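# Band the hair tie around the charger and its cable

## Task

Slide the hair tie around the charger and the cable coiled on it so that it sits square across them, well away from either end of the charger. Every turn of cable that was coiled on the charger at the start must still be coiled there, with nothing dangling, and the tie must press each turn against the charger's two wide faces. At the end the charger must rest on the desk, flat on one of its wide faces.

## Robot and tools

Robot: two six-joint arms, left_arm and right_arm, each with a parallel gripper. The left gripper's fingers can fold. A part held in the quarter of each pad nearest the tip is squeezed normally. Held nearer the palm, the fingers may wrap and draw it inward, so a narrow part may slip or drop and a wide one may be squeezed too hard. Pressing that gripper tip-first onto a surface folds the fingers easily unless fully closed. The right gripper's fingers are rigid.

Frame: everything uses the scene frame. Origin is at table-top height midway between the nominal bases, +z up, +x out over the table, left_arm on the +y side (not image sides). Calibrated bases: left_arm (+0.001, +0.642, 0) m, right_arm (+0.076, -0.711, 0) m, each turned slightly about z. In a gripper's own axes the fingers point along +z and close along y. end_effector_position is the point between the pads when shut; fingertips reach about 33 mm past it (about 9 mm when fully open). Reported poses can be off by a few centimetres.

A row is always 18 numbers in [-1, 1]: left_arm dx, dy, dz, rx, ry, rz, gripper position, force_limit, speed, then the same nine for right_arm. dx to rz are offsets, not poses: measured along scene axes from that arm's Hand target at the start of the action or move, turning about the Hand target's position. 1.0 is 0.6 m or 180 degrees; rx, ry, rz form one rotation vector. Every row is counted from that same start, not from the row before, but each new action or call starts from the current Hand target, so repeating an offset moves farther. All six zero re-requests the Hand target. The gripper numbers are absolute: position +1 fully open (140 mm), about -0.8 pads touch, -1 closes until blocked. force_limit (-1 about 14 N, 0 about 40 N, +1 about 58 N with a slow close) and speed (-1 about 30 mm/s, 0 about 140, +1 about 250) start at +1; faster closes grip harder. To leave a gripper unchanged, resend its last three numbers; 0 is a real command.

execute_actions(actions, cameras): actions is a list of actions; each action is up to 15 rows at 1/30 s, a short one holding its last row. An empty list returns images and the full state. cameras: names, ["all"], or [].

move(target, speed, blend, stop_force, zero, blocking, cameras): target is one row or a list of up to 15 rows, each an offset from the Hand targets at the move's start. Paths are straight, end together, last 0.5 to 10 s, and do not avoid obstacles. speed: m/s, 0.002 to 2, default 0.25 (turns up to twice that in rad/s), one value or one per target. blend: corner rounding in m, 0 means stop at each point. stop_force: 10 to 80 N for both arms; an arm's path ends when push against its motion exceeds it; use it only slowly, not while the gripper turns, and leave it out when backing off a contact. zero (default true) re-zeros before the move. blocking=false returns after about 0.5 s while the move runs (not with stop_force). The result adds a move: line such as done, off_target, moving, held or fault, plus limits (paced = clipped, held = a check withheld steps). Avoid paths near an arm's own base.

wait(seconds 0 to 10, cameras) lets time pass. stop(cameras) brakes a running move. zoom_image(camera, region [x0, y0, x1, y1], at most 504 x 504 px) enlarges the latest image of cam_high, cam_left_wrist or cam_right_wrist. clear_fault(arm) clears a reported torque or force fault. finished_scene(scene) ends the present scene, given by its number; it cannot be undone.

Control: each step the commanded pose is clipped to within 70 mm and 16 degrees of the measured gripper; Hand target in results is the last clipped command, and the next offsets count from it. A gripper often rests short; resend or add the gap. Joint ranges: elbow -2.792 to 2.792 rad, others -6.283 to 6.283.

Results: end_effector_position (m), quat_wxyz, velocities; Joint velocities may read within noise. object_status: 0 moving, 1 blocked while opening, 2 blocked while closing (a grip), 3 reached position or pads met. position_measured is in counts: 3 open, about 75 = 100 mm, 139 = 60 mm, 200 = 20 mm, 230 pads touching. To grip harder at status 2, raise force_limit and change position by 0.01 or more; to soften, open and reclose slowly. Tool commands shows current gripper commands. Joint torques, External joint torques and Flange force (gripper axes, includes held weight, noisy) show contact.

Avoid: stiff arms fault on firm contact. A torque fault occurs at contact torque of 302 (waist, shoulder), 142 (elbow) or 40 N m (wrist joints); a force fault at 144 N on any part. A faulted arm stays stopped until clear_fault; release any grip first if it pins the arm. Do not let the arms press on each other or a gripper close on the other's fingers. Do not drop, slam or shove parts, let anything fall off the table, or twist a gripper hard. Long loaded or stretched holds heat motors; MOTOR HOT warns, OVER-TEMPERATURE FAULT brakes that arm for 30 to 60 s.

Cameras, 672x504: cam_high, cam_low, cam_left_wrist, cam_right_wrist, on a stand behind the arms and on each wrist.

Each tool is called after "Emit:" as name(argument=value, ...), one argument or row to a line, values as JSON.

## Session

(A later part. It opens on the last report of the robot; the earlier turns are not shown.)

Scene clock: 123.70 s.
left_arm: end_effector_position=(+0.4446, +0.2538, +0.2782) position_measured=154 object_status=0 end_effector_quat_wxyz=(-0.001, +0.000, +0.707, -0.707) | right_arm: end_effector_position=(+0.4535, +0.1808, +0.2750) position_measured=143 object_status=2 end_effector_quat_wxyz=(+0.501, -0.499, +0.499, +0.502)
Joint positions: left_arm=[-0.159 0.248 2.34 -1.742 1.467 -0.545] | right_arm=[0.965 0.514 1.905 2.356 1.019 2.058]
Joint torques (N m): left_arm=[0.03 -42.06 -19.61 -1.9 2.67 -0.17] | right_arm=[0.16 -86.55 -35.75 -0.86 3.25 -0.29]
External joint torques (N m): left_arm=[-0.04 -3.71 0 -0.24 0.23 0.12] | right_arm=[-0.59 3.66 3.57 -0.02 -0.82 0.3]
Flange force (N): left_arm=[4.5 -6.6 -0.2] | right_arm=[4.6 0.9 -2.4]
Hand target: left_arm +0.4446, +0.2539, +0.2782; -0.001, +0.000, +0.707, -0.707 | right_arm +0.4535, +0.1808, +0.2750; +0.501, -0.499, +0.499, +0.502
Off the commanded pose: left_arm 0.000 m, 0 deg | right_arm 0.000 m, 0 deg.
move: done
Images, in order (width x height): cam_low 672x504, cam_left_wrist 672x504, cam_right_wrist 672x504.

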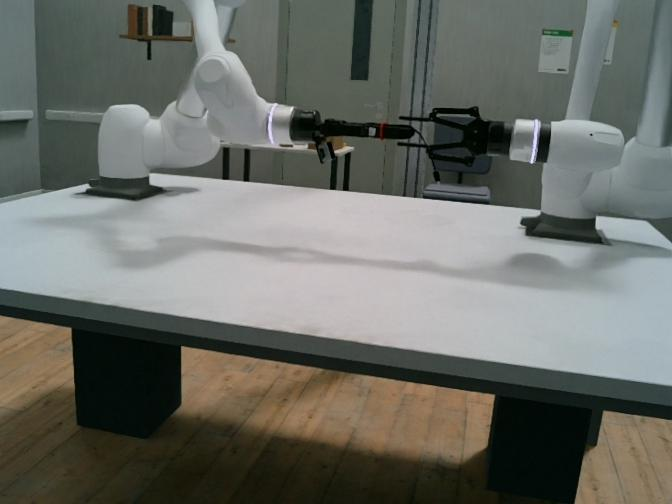

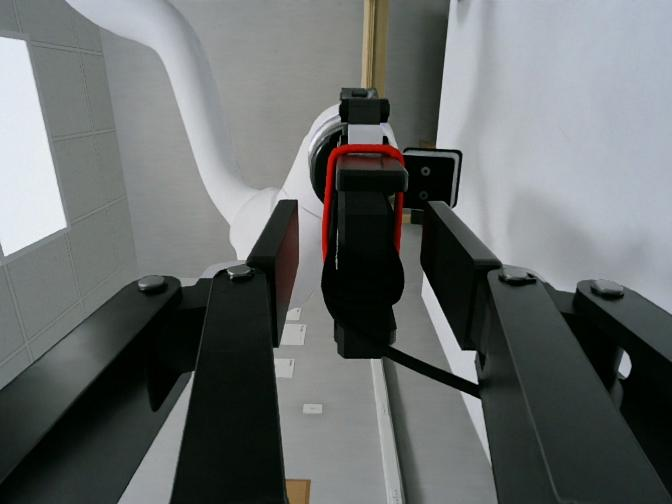

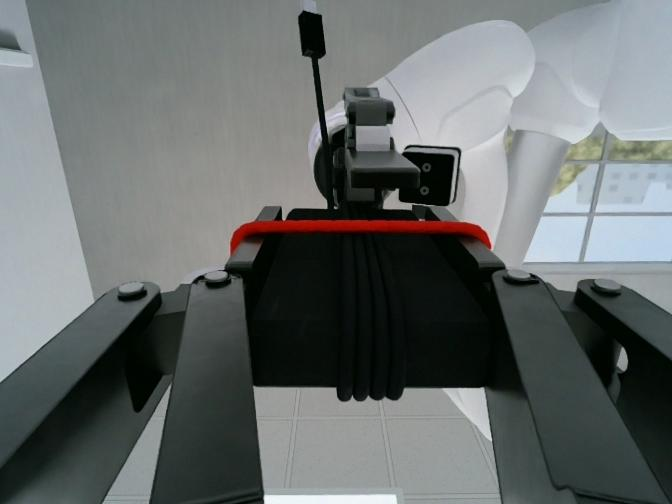

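Emit:
move(
  target=[
    [0,0,-0.0035,0,0,0,-0.2,-1,-1,0,0,0,0,0,0,-1,0.3,-1],
    [0,-0.05,-0.0035,0,0,0,-0.2,-1,-1,0,0,0,0,0,0,-1,0.3,-1],
  ],
  speed=0.05,
  cameras=["cam_left_wrist","cam_right_wrist","cam_low","cam_high"],
)

Emit:
zoom_image(
  camera="cam_low",
  region=[300, 70, 500, 190],
)

Emit:
zoom_image(
  camera="cam_left_wrist",
  region=[240, 100, 480, 370],
)

Emit:
zoom_image(
  camera="cam_high",
  region=[330, 150, 450, 260],
)

Scene clock: 126.87 s.
left_arm: end_effector_position=(+0.4446, +0.2239, +0.2761) position_measured=154 object_status=3 end_effector_quat_wxyz=(-0.001, +0.000, +0.707, -0.707) | right_arm: end_effector_position=(+0.4535, +0.1808, +0.2750) position_measured=143 object_status=2 end_effector_quat_wxyz=(+0.501, -0.499, +0.499, +0.502)
Joint positions: left_arm=[-0.224 0.258 2.332 -1.799 1.434 -0.536] | right_arm=[0.965 0.514 1.905 2.356 1.019 2.058]
Joint torques (N m): left_arm=[-0.39 -43.07 -19.89 -2.02 2.69 -0.14] | right_arm=[0.05 -86.24 -35.79 -0.83 3.18 -0.37]
External joint torques (N m): left_arm=[0.36 -3.78 -0.08 -0.24 0.22 0.09] | right_arm=[0 3.31 3.63 -0.07 -0.74 0.37]
Flange force (N): left_arm=[4.2 -6.8 -1.4] | right_arm=[4.1 1.7 -2.4]
Hand target: left_arm +0.4446, +0.2239, +0.2761; -0.001, +0.000, +0.707, -0.707 | right_arm +0.4535, +0.1808, +0.2750; +0.501, -0.499, +0.499, +0.502
Off the commanded pose: left_arm 0.000 m, 0 deg | right_arm 0.000 m, 0 deg.
move: done

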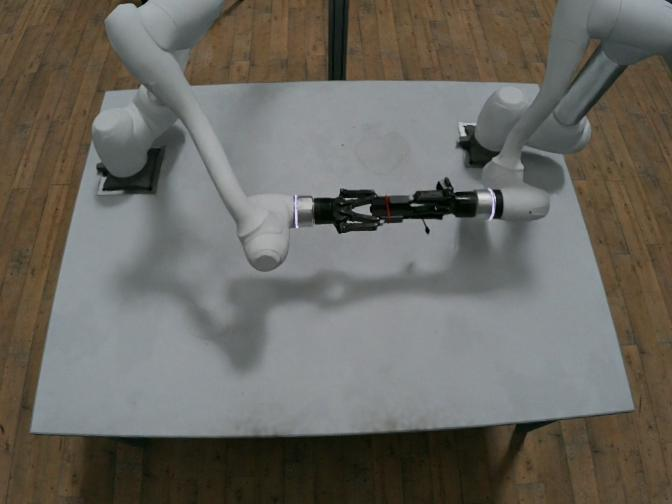

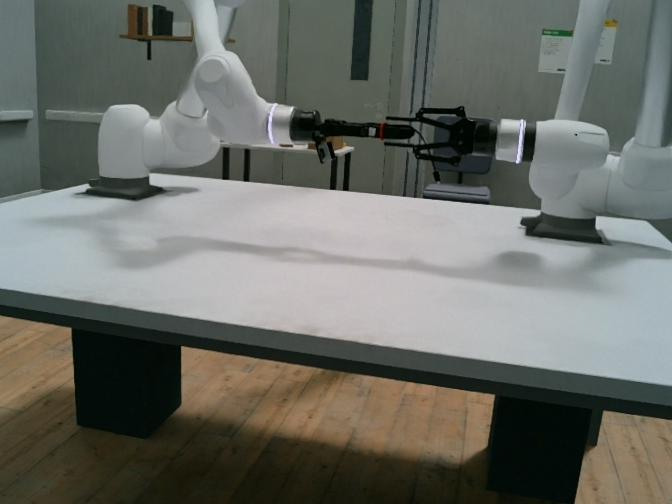

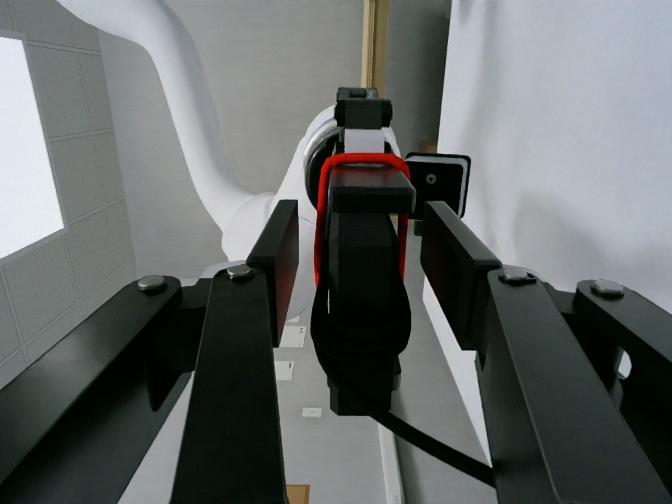

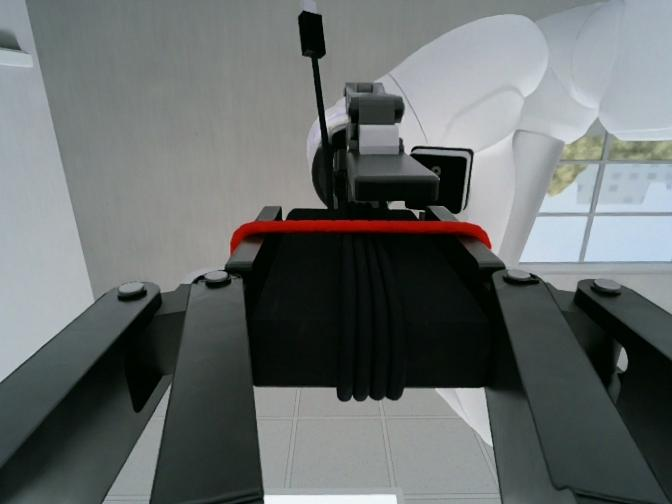

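Scaled by 2.520 from the camera's 672x504 image, which has a finer 960x720 frame.

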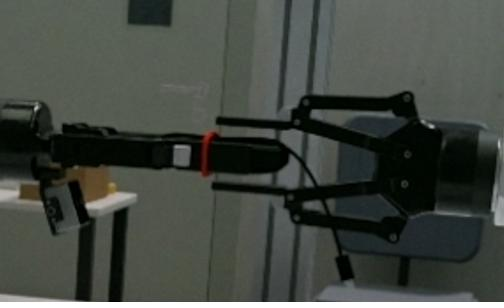

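Scaled by 1.867 from the camera's 672x504 image, which has a finer 960x720 frame.

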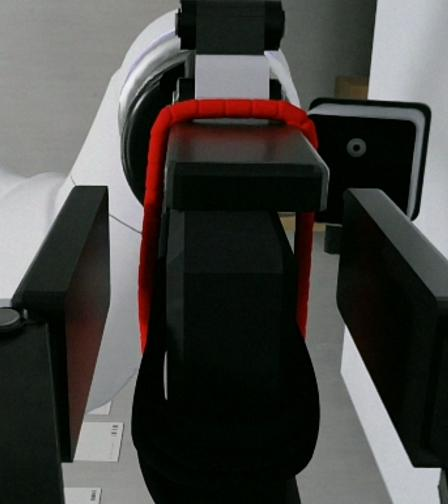

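Scaled by 4.200 from the camera's 672x504 image, which has a finer 960x720 frame.

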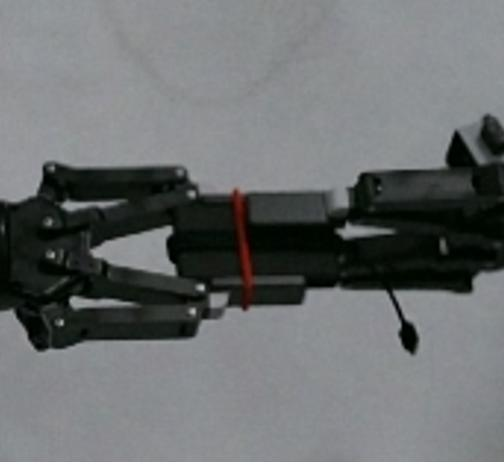

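Emit:
zoom_image(
  camera="cam_right_wrist",
  region=[220, 60, 520, 410],
)

Scaled by 1.440 from the camera's 672x504 image, which has a finer 960x720 frame.

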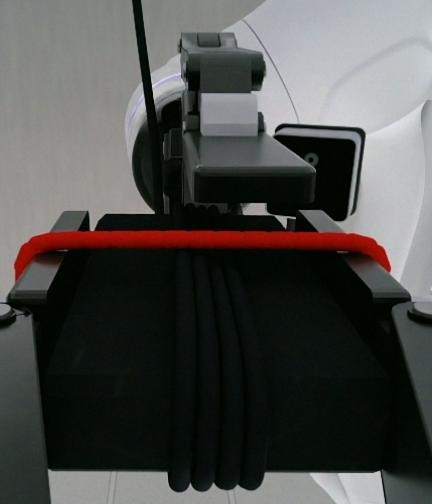

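Emit:
move(
  target=[0.015,-0.022,0,0,0,0,-0.2,-1,-1,0,0,0,0,0,0,-1,0.3,-1],
  speed=0.05,
  cameras=["cam_left_wrist","cam_right_wrist","cam_low","cam_high"],
)

Emit:
zoom_image(
  camera="cam_low",
  region=[300, 70, 500, 190],
)

Emit:
zoom_image(
  camera="cam_right_wrist",
  region=[220, 60, 520, 410],
)

Emit:
zoom_image(
  camera="cam_high",
  region=[330, 150, 450, 260],
)

Scene clock: 134.83 s.
left_arm: end_effector_position=(+0.4536, +0.2107, +0.2761) position_measured=154 object_status=3 end_effector_quat_wxyz=(-0.001, +0.000, +0.707, -0.707) | right_arm: end_effector_position=(+0.4535, +0.1808, +0.2750) position_measured=143 object_status=2 end_effector_quat_wxyz=(+0.501, -0.499, +0.499, +0.502)
Joint positions: left_arm=[-0.246 0.271 2.312 -1.817 1.42 -0.541] | right_arm=[0.965 0.514 1.905 2.356 1.019 2.058]
Joint torques (N m): left_arm=[0.1 -45.13 -20.2 -2.06 2.67 -0.13] | right_arm=[0.17 -86.87 -36.01 -0.87 3.14 -0.26]
External joint torques (N m): left_arm=[-0.08 -3.35 0.16 -0.22 0.23 0.08] | right_arm=[0.44 3.89 3.86 -0.09 -0.69 0.26]
Flange force (N): left_arm=[4.3 -5.7 -0.6] | right_arm=[5.2 2.2 -1.9]
Hand target: left_arm +0.4536, +0.2107, +0.2761; -0.001, +0.000, +0.707, -0.707 | right_arm +0.4535, +0.1808, +0.2750; +0.501, -0.499, +0.499, +0.502
Off the commanded pose: left_arm 0.000 m, 0 deg | right_arm 0.000 m, 0 deg.
move: done

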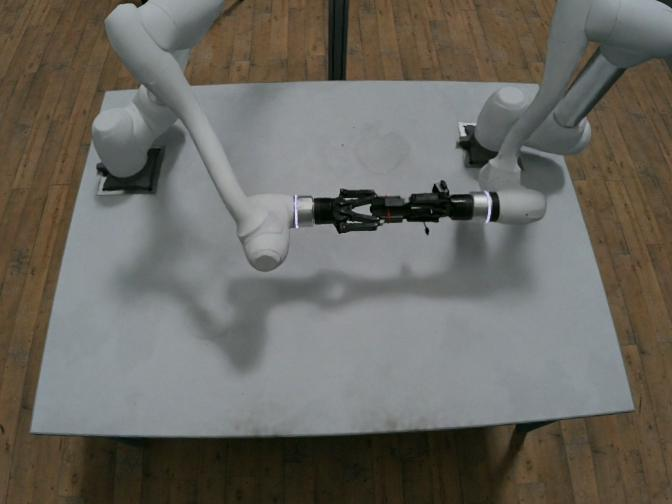

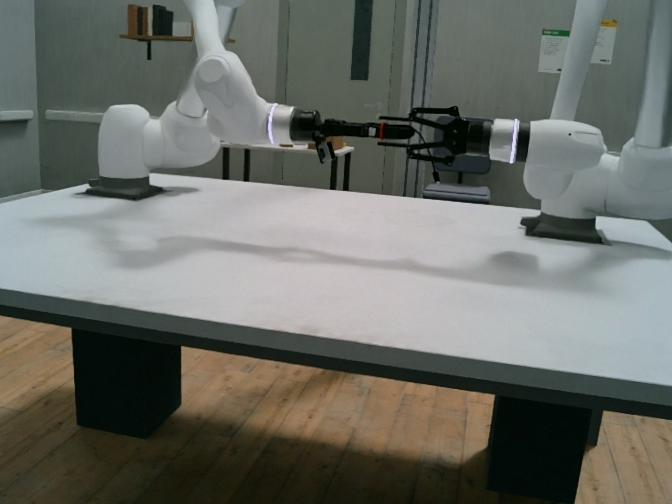

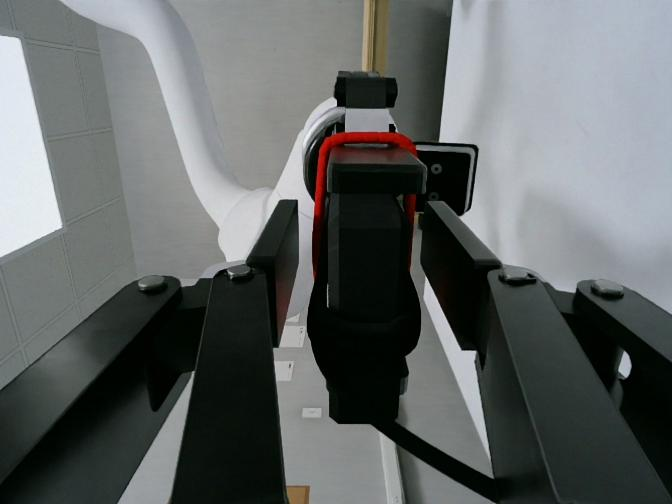

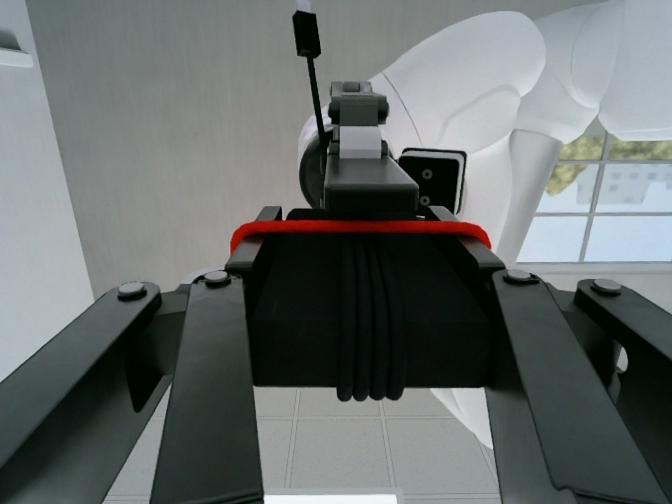

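Scaled by 2.520 from the camera's 672x504 image, which has a finer 960x720 frame.

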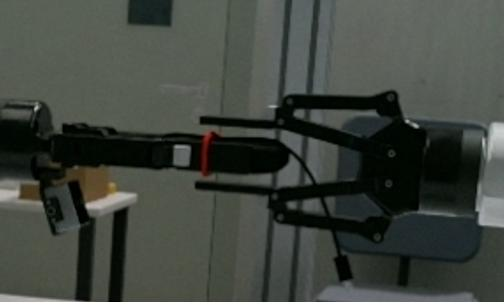

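Scaled by 1.440 from the camera's 672x504 image, which has a finer 960x720 frame.

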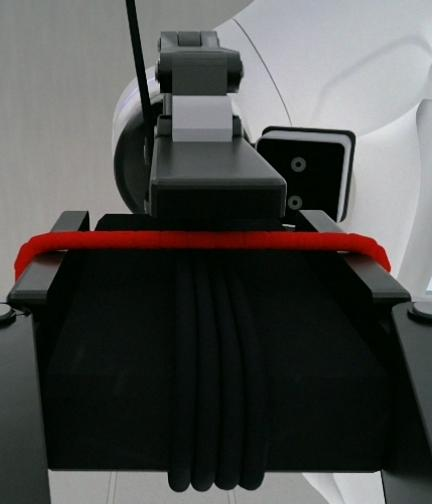

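Scaled by 4.200 from the camera's 672x504 image, which has a finer 960x720 frame.

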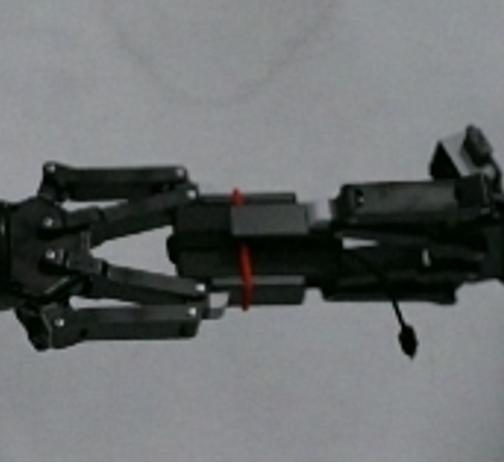

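Emit:
move(
  target=[
    [0.0035,-0.004,0,0,0,0,-0.2,-1,-1,0,0,0,0,0,0,-1,0.3,-1],
    [0.0035,-0.004,0,0,0,0,-1,0,-1,0,0,0,0,0,0,-1,0.3,-1],
  ],
  speed=0.05,
)

Emit:
wait(
  seconds=0.5,
  cameras=["cam_left_wrist","cam_right_wrist","cam_low"],
)

Emit:
zoom_image(
  camera="cam_low",
  region=[300, 70, 500, 190],
)

Emit:
zoom_image(
  camera="cam_right_wrist",
  region=[220, 60, 520, 410],
)

Scene clock: 137.93 s.
left_arm: end_effector_position=(+0.4558, +0.2082, +0.2762) position_measured=188 object_status=0 end_effector_quat_wxyz=(+0.000, +0.000, +0.707, -0.707) | right_arm: end_effector_position=(+0.4535, +0.1808, +0.2750) position_measured=143 object_status=2 end_effector_quat_wxyz=(+0.501, -0.499, +0.499, +0.502)
Joint positions: left_arm=[-0.25 0.274 2.307 -1.82 1.418 -0.542] | right_arm=[0.965 0.514 1.905 2.356 1.019 2.058]
Joint torques (N m): left_arm=[-0.57 -32.77 -13.13 1.48 -4.01 -0.26] | right_arm=[1.81 -106.31 -49.87 1.47 9.05 -0.36]
External joint torques (N m): left_arm=[0.58 -16.12 -6.91 -3.77 6.9 0.21] | right_arm=[-2.04 23.4 17.69 -2.36 -6.61 0.36]
Flange force (N): left_arm=[7.1 -27.3 -3.4] | right_arm=[26.6 0.6 -5.2]
Hand target: left_arm +0.4557, +0.2083, +0.2761; -0.001, +0.000, +0.707, -0.707 | right_arm +0.4535, +0.1808, +0.2750; +0.501, -0.499, +0.499, +0.502
Off the commanded pose: left_arm 0.000 m, 0 deg | right_arm 0.000 m, 0 deg.
move: done

Scene clock: 138.43 s.
left_arm: end_effector_position=(+0.4557, +0.2082, +0.2761) position_measured=188 object_status=2 end_effector_quat_wxyz=(+0.000, +0.000, +0.707, -0.707) | right_arm: end_effector_position=(+0.4535, +0.1808, +0.2750) position_measured=143 object_status=2 end_effector_quat_wxyz=(+0.501, -0.499, +0.499, +0.502)
Joint positions: left_arm=[-0.25 0.274 2.307 -1.82 1.418 -0.542] | right_arm=[0.965 0.514 1.905 2.356 1.019 2.058]
Joint torques (N m): left_arm=[-0.38 -32.59 -12.98 1.46 -4.07 -0.2] | right_arm=[2.01 -106.74 -49.92 1.39 9.16 -0.42]
External joint torques (N m): left_arm=[0.35 -16.27 -7.29 -3.77 6.96 0.15] | right_arm=[-1.74 23.76 17.74 -2.32 -6.72 0.42]
Flange force (N): left_arm=[6.7 -27.9 -2.9] | right_arm=[26.9 0.8 -4.6]
Hand target: left_arm +0.4557, +0.2083, +0.2761; -0.001, +0.000, +0.707, -0.707 | right_arm +0.4535, +0.1808, +0.2750; +0.501, -0.499, +0.499, +0.502
Tool commands: left_gripper/position=-1.0 left_gripper/force_limit=+0.0 left_gripper/speed=-1.0 right_gripper/position=-1.0 right_gripper/force_limit=+0.3 right_gripper/speed=-1.0
Off the commanded pose: left_arm 0.000 m, 0 deg | right_arm 0.000 m, 0 deg.
wait: 0.50 s; at rest by 0.17 s
Images, in order (width x height): cam_low 672x504, cam_left_wrist 672x504, cam_right_wrist 672x504.

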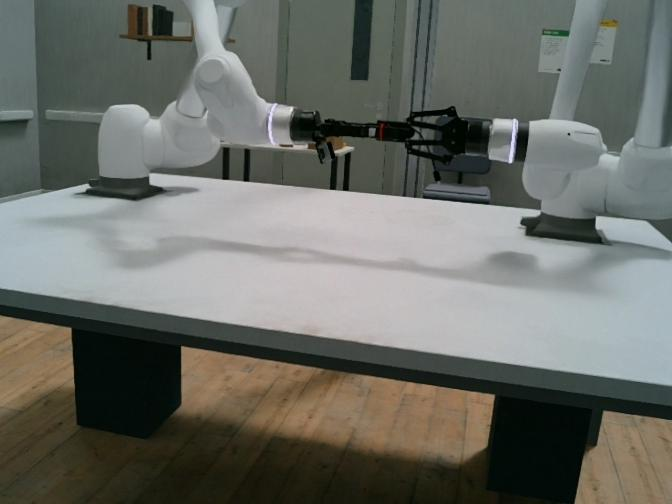

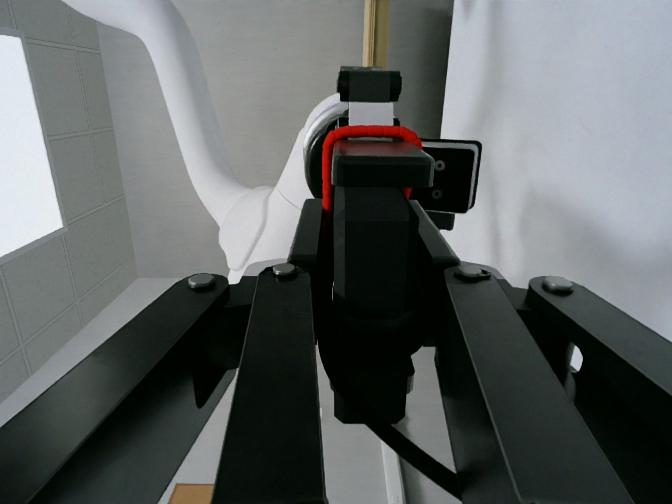

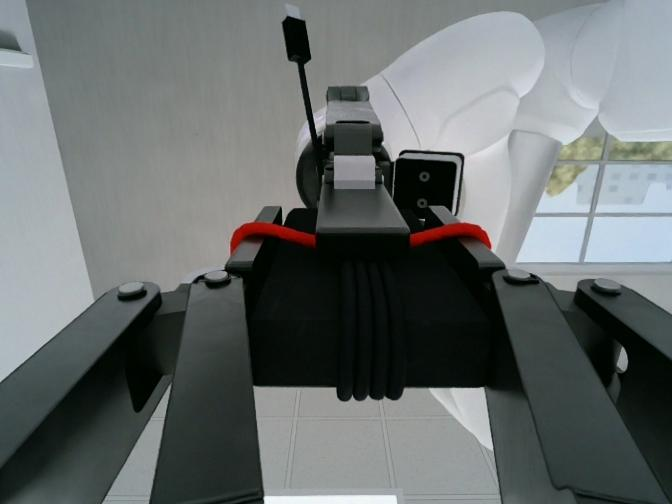

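Scaled by 2.520 from the camera's 672x504 image, which has a finer 960x720 frame.

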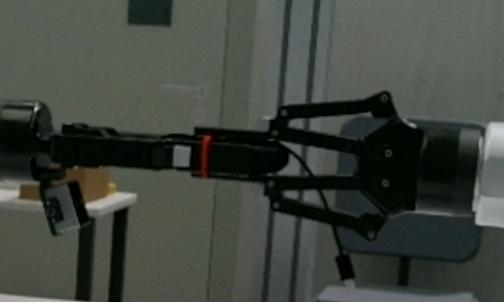

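Scaled by 1.440 from the camera's 672x504 image, which has a finer 960x720 frame.

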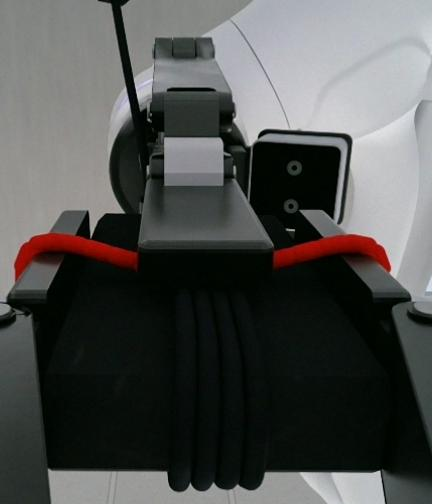

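Emit:
move(
  target=[0,0,0.0035,0,0,0,-1,0,-1,0,0,0,0,0,0,-1,0.3,-1],
  speed=0.05,
)

Scene clock: 140.23 s.
left_arm: end_effector_position=(+0.4557, +0.2083, +0.2781) position_measured=188 object_status=2 end_effector_quat_wxyz=(-0.001, +0.000, +0.707, -0.707) | right_arm: end_effector_position=(+0.4535, +0.1808, +0.2751) position_measured=143 object_status=2 end_effector_quat_wxyz=(+0.501, -0.499, +0.498, +0.502)
Joint positions: left_arm=[-0.25 0.27 2.306 -1.819 1.417 -0.547] | right_arm=[0.965 0.514 1.905 2.356 1.019 2.058]
Joint torques (N m): left_arm=[-1.54 -47.41 -21.9 -2.7 3.9 -0.16] | right_arm=[0.35 -83.14 -34.44 -1.22 2.12 -0.38]
External joint torques (N m): left_arm=[1.54 -1.14 1.56 0.39 -1.02 0.12] | right_arm=[-0.61 0.27 2.28 0.33 0.32 0.39]
Flange force (N): left_arm=[3.1 -1.8 -3.6] | right_arm=[1.2 1.7 -4.2]
Hand target: left_arm +0.4557, +0.2083, +0.2782; -0.001, +0.000, +0.707, -0.707 | right_arm +0.4535, +0.1808, +0.2750; +0.501, -0.499, +0.499, +0.502
Off the commanded pose: left_arm 0.000 m, 0 deg | right_arm 0.000 m, 0 deg.
move: done

Emit:
move(
  target=[
    [0,0,0,0,0,0,-1,0,-1,0,0,0,0,0,0,0.05,1,-0.3],
    [0,0,0,0,0,0,-1,0,-1,0,-0.27,0,0,0,0,0.05,1,-0.3],
  ],
  speed=0.08,
  cameras=["all"],
)

Emit:
zoom_image(
  camera="cam_high",
  region=[330, 150, 450, 260],
)

Emit:
zoom_image(
  camera="cam_low",
  region=[300, 70, 500, 190],
)

Emit:
zoom_image(
  camera="cam_right_wrist",
  region=[220, 60, 520, 310],
)

Scene clock: 144.10 s.
left_arm: end_effector_position=(+0.4557, +0.2082, +0.2782) position_measured=194 object_status=2 end_effector_quat_wxyz=(-0.001, +0.000, +0.707, -0.707) | right_arm: end_effector_position=(+0.4535, +0.0189, +0.2750) position_measured=123 object_status=3 end_effector_quat_wxyz=(+0.501, -0.499, +0.498, +0.502)
Joint positions: left_arm=[-0.25 0.27 2.306 -1.819 1.417 -0.547] | right_arm=[0.787 0.372 2.155 2.221 1.173 2.048]
Joint torques (N m): left_arm=[-0.17 -46.92 -21.61 -2.7 3.61 -0.12] | right_arm=[-0.31 -66.54 -30.74 -0.63 2.36 -0.29]
External joint torques (N m): left_arm=[0.18 -1.86 1.13 0.37 -0.71 0.07] | right_arm=[0.47 0.14 1.94 0.28 0.1 0.29]
Flange force (N): left_arm=[3.9 -3.2 -1.1] | right_arm=[0.8 3.1 -1.7]
Hand target: left_arm +0.4557, +0.2083, +0.2782; -0.001, +0.000, +0.707, -0.707 | right_arm +0.4535, +0.0188, +0.2750; +0.501, -0.499, +0.499, +0.502
Off the commanded pose: left_arm 0.000 m, 0 deg | right_arm 0.000 m, 0 deg.
move: done

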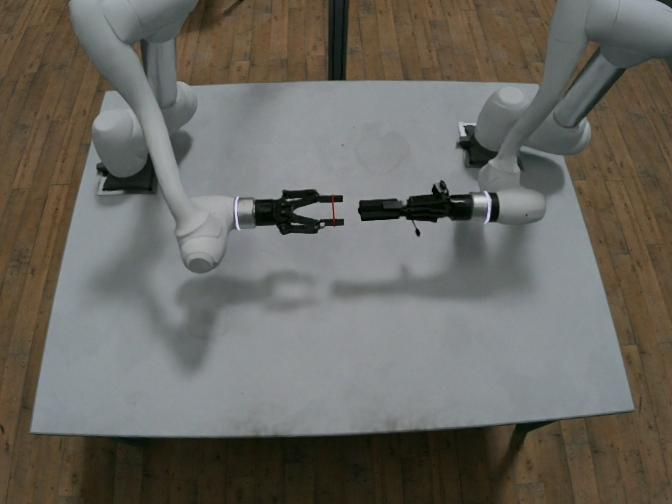

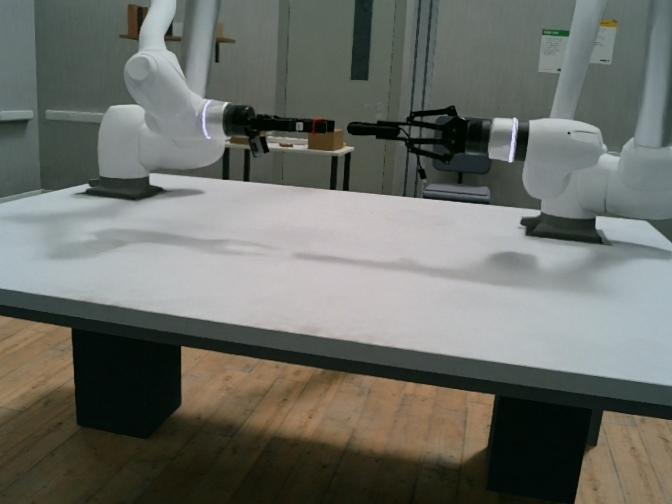

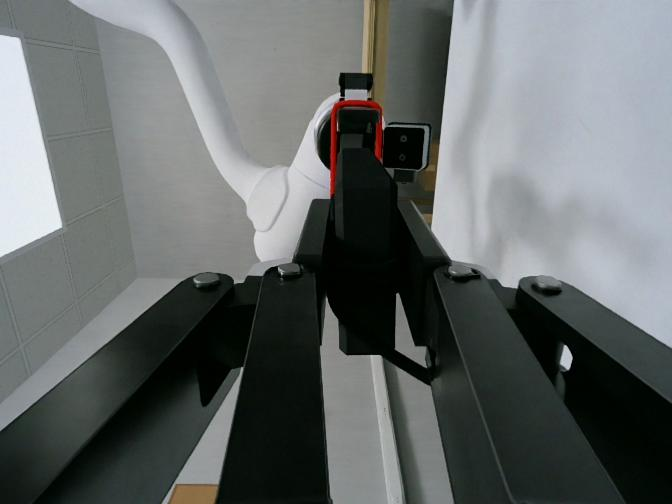

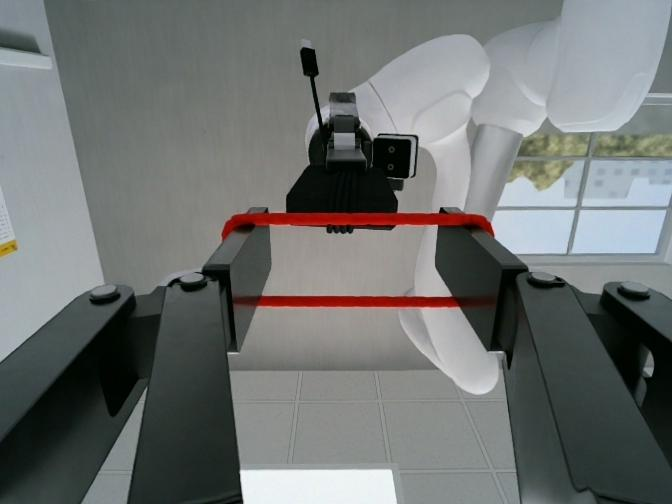

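Scaled by 4.200 from the camera's 672x504 image, which has a finer 960x720 frame.

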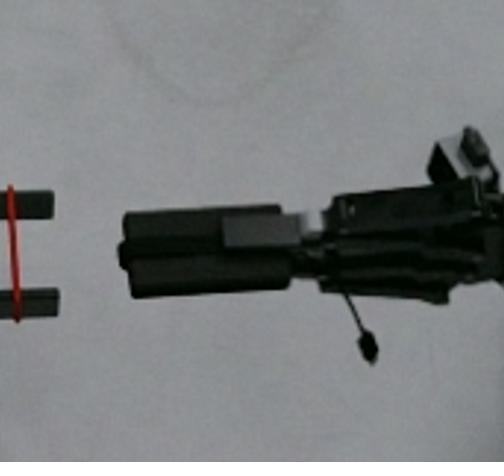

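Scaled by 2.520 from the camera's 672x504 image, which has a finer 960x720 frame.

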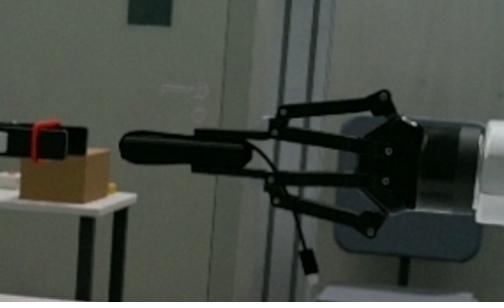

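Scaled by 1.680 from the camera's 672x504 image, which has a finer 960x720 frame.

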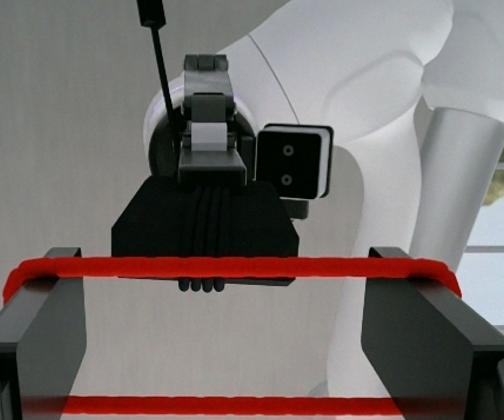

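Emit:
move(
  target=[
    [0,0,0,0,0,0,-1,0,-1,0,0,0,0,0,0,0.15,1,-0.2],
    [0,0,0,0,0,0,-1,0,-1,0.0125,0,-0.0033,0,0,0.0167,0.15,1,-0.2],
  ],
  speed=0.05,
  cameras=["cam_right_wrist","cam_high"],
)

Emit:
zoom_image(
  camera="cam_high",
  region=[310, 150, 450, 260],
)

Emit:
zoom_image(
  camera="cam_right_wrist",
  region=[200, 110, 500, 350],
)

Scene clock: 151.90 s.
left_arm: end_effector_position=(+0.4557, +0.2083, +0.2782) position_measured=194 object_status=2 end_effector_quat_wxyz=(-0.001, +0.000, +0.707, -0.707) | right_arm: end_effector_position=(+0.4610, +0.0188, +0.2731) position_measured=110 object_status=3 end_effector_quat_wxyz=(-0.488, +0.512, -0.485, -0.515)
Joint positions: left_arm=[-0.25 0.27 2.306 -1.819 1.417 -0.547] | right_arm=[0.758 0.395 2.122 2.14 1.207 2.086]
Joint torques (N m): left_arm=[-0.47 -46.94 -21.47 -2.66 3.64 -0.15] | right_arm=[0.27 -69.66 -30.8 -0.36 2.35 -0.31]
External joint torques (N m): left_arm=[0.48 -1.76 0.99 0.33 -0.75 0.1] | right_arm=[-0.13 0.86 1.72 0.26 0.04 0.31]
Flange force (N): left_arm=[3.5 -3.1 -1.6] | right_arm=[1.7 1.6 -1.5]
Hand target: left_arm +0.4557, +0.2083, +0.2782; -0.001, +0.000, +0.707, -0.707 | right_arm +0.4610, +0.0188, +0.2731; +0.488, -0.512, +0.485, +0.515
Off the commanded pose: left_arm 0.000 m, 0 deg | right_arm 0.000 m, 0 deg.
move: done
Images, in order (width x height): cam_high 672x504, cam_right_wrist 672x504.

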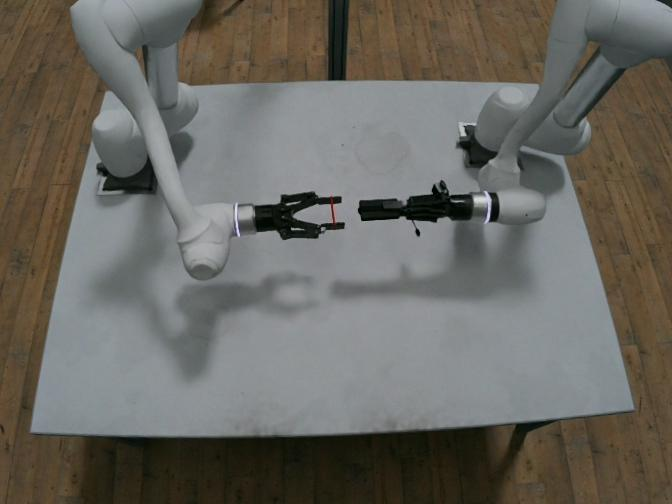

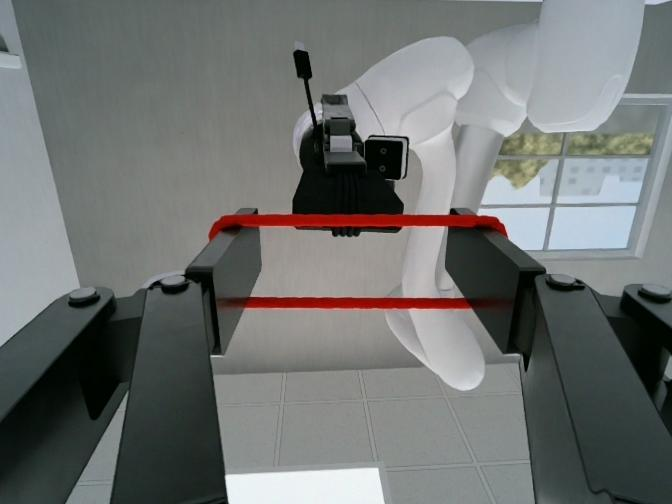

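Scaled by 3.600 from the camera's 672x504 image, which has a finer 960x720 frame.

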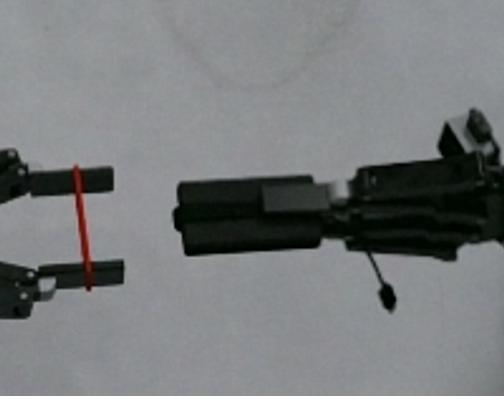

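Scaled by 1.680 from the camera's 672x504 image, which has a finer 960x720 frame.

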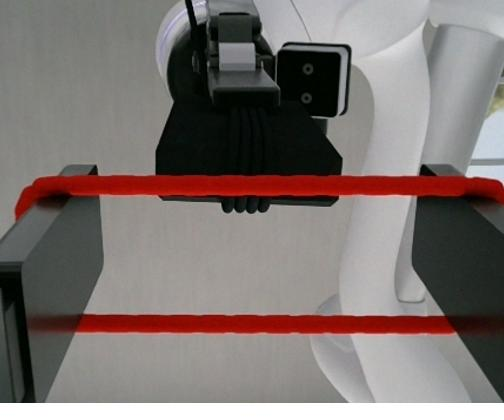

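Emit:
move(
  target=[0,0,0,0,0,0,-1,0,-1,-0.0072,0.203,0,0,0,-0.0067,0.15,1,-0.2],
  speed=0.06,
  cameras=["cam_right_wrist","cam_high","cam_low"],
)

Emit:
zoom_image(
  camera="cam_high",
  region=[310, 150, 450, 260],
)

Emit:
zoom_image(
  camera="cam_low",
  region=[300, 70, 500, 190],
)

Scene clock: 155.80 s.
left_arm: end_effector_position=(+0.4557, +0.2083, +0.2782) position_measured=194 object_status=2 end_effector_quat_wxyz=(-0.001, +0.000, +0.707, -0.707) | right_arm: end_effector_position=(+0.4567, +0.1406, +0.2731) position_measured=110 object_status=3 end_effector_quat_wxyz=(+0.493, -0.507, +0.491, +0.510)
Joint positions: left_arm=[-0.25 0.27 2.306 -1.819 1.417 -0.547] | right_arm=[0.912 0.489 1.956 2.281 1.078 2.08]
Joint torques (N m): left_arm=[-0.54 -48.29 -22.43 -3.05 4.24 -0.11] | right_arm=[0.07 -79.02 -31.97 -1.23 1.76 -0.2]
External joint torques (N m): left_arm=[0.53 -0.4 1.98 0.72 -1.35 0.06] | right_arm=[0.08 -0.89 0.55 0.6 0.65 0.2]
Flange force (N): left_arm=[3.5 -0.6 -1.7] | right_arm=[-0.2 1.9 -1.7]
Hand target: left_arm +0.4557, +0.2083, +0.2782; -0.001, +0.000, +0.707, -0.707 | right_arm +0.4567, +0.1406, +0.2731; +0.493, -0.507, +0.491, +0.510
Off the commanded pose: left_arm 0.000 m, 0 deg | right_arm 0.000 m, 0 deg.
move: done
Images, in order (width x height): cam_high 672x504, cam_low 672x504, cam_right_wrist 672x504.

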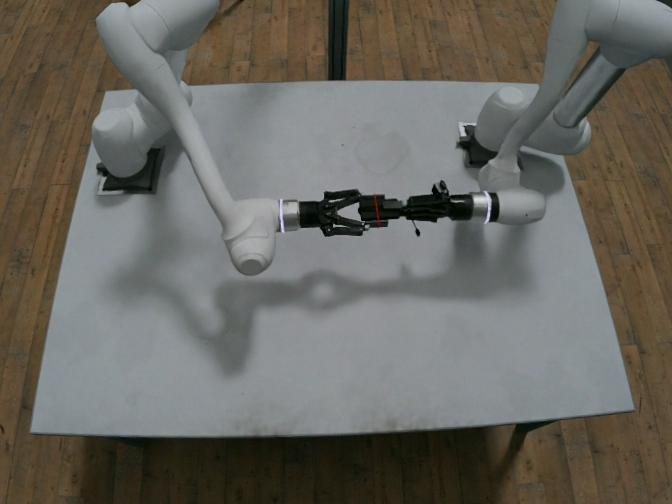

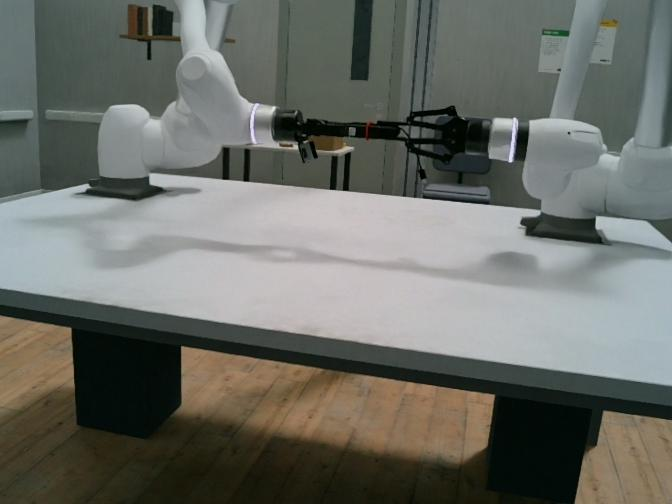

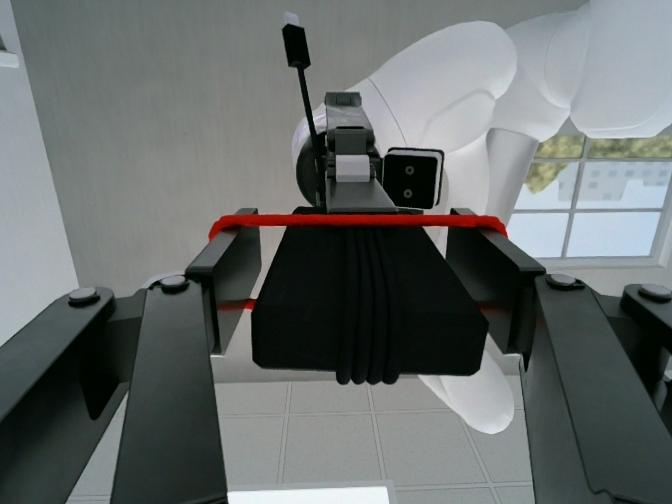

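Scaled by 3.600 from the camera's 672x504 image, which has a finer 960x720 frame.

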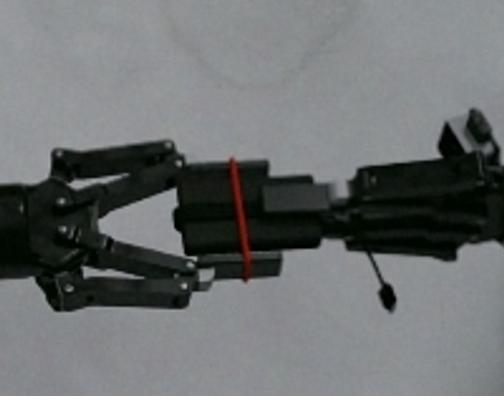

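Scaled by 2.520 from the camera's 672x504 image, which has a finer 960x720 frame.

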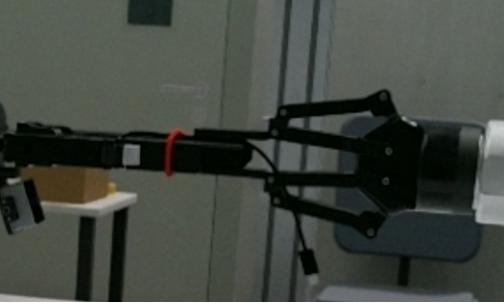

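Emit:
move(
  target=[0,0,0,0,0,0,-1,0,-1,0,0,0,0,0,0,-1,0.4,-1],
  speed=0.05,
)

Emit:
wait(
  seconds=0.4,
  cameras=["cam_right_wrist","cam_left_wrist","cam_low"],
)

Scene clock: 157.80 s.
left_arm: end_effector_position=(+0.4557, +0.2083, +0.2782) position_measured=194 object_status=2 end_effector_quat_wxyz=(+0.000, +0.000, +0.707, -0.707) | right_arm: end_effector_position=(+0.4567, +0.1407, +0.2731) position_measured=143 object_status=0 end_effector_quat_wxyz=(+0.493, -0.507, +0.491, +0.510)
Joint positions: left_arm=[-0.25 0.27 2.306 -1.819 1.417 -0.547] | right_arm=[0.912 0.489 1.956 2.281 1.078 2.08]
Joint torques (N m): left_arm=[-12.83 -47.83 -22.62 -1.33 5.28 -0.18] | right_arm=[2.96 -76.64 -40.99 0.56 0.52 -0.32]
External joint torques (N m): left_arm=[12.8 -0.93 2.11 -1 -2.38 0.13] | right_arm=[-2.8 -3.33 9.56 -1.18 1.9 0.32]
Flange force (N): left_arm=[-2.0 -1.4 -23.0] | right_arm=[-0.2 9.0 -23.5]
Hand target: left_arm +0.4557, +0.2083, +0.2782; -0.001, +0.000, +0.707, -0.707 | right_arm +0.4567, +0.1406, +0.2731; +0.493, -0.507, +0.491, +0.510
Off the commanded pose: left_arm 0.000 m, 0 deg | right_arm 0.000 m, 0 deg.
move: done

Scene clock: 158.20 s.
left_arm: end_effector_position=(+0.4557, +0.2083, +0.2782) position_measured=194 object_status=2 end_effector_quat_wxyz=(-0.001, +0.000, +0.707, -0.707) | right_arm: end_effector_position=(+0.4567, +0.1407, +0.2731) position_measured=143 object_status=2 end_effector_quat_wxyz=(+0.493, -0.507, +0.491, +0.510)
Joint positions: left_arm=[-0.25 0.27 2.306 -1.819 1.417 -0.547] | right_arm=[0.912 0.489 1.956 2.281 1.078 2.08]
Joint torques (N m): left_arm=[-13.59 -48.19 -22.82 -1.14 5.46 -0.16] | right_arm=[3.12 -76.06 -41.45 0.77 0.34 -0.34]
External joint torques (N m): left_arm=[13.6 -0.84 2.32 -1.19 -2.55 0.11] | right_arm=[-3.17 -3.86 10.02 -1.39 2.07 0.34]
Flange force (N): left_arm=[-2.1 -1.2 -24.2] | right_arm=[-0.7 9.2 -25.4]
Hand target: left_arm +0.4557, +0.2083, +0.2782; -0.001, +0.000, +0.707, -0.707 | right_arm +0.4567, +0.1406, +0.2731; +0.493, -0.507, +0.491, +0.510
Tool commands: left_gripper/position=-1.0 left_gripper/force_limit=+0.0 left_gripper/speed=-1.0 right_gripper/position=-1.0 right_gripper/force_limit=+0.4 right_gripper/speed=-1.0
Off the commanded pose: left_arm 0.000 m, 0 deg | right_arm 0.000 m, 0 deg.
wait: 0.40 s; at rest by 0.17 s
Images, in order (width x height): cam_low 672x504, cam_left_wrist 672x504, cam_right_wrist 672x504.

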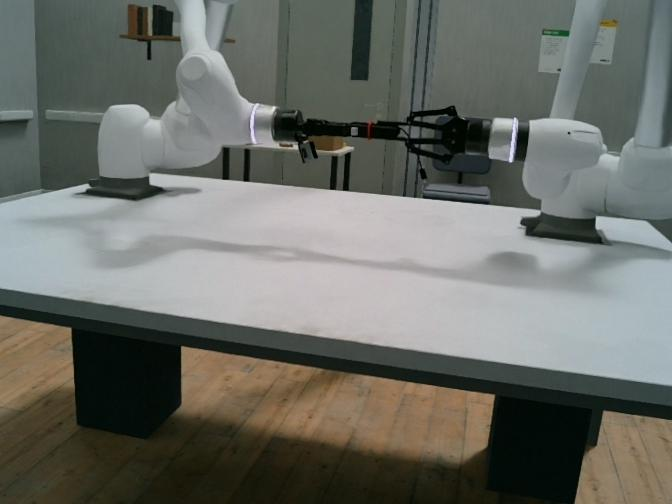

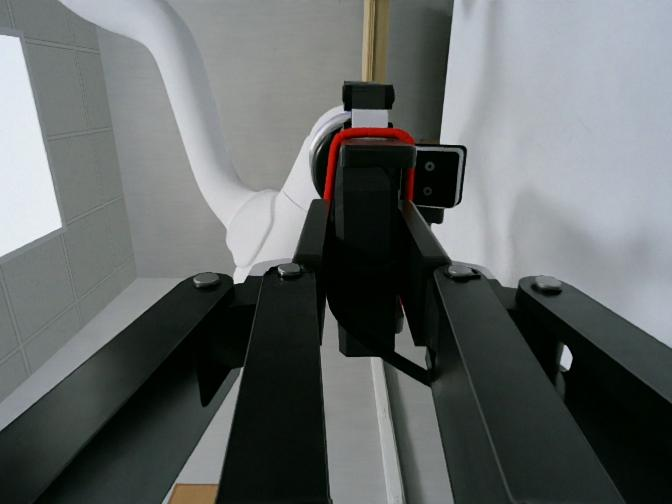

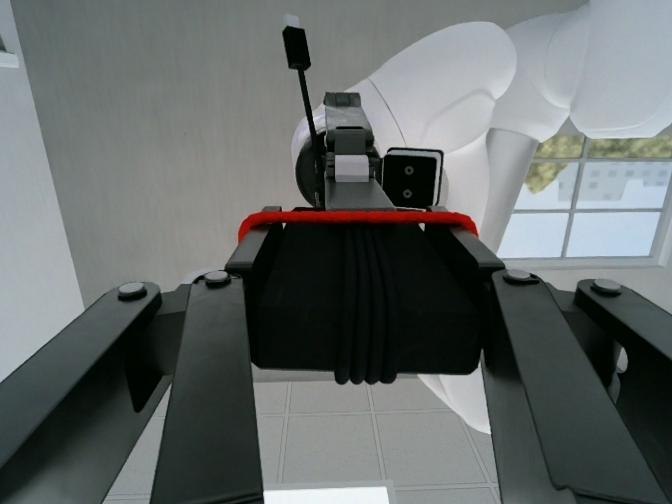

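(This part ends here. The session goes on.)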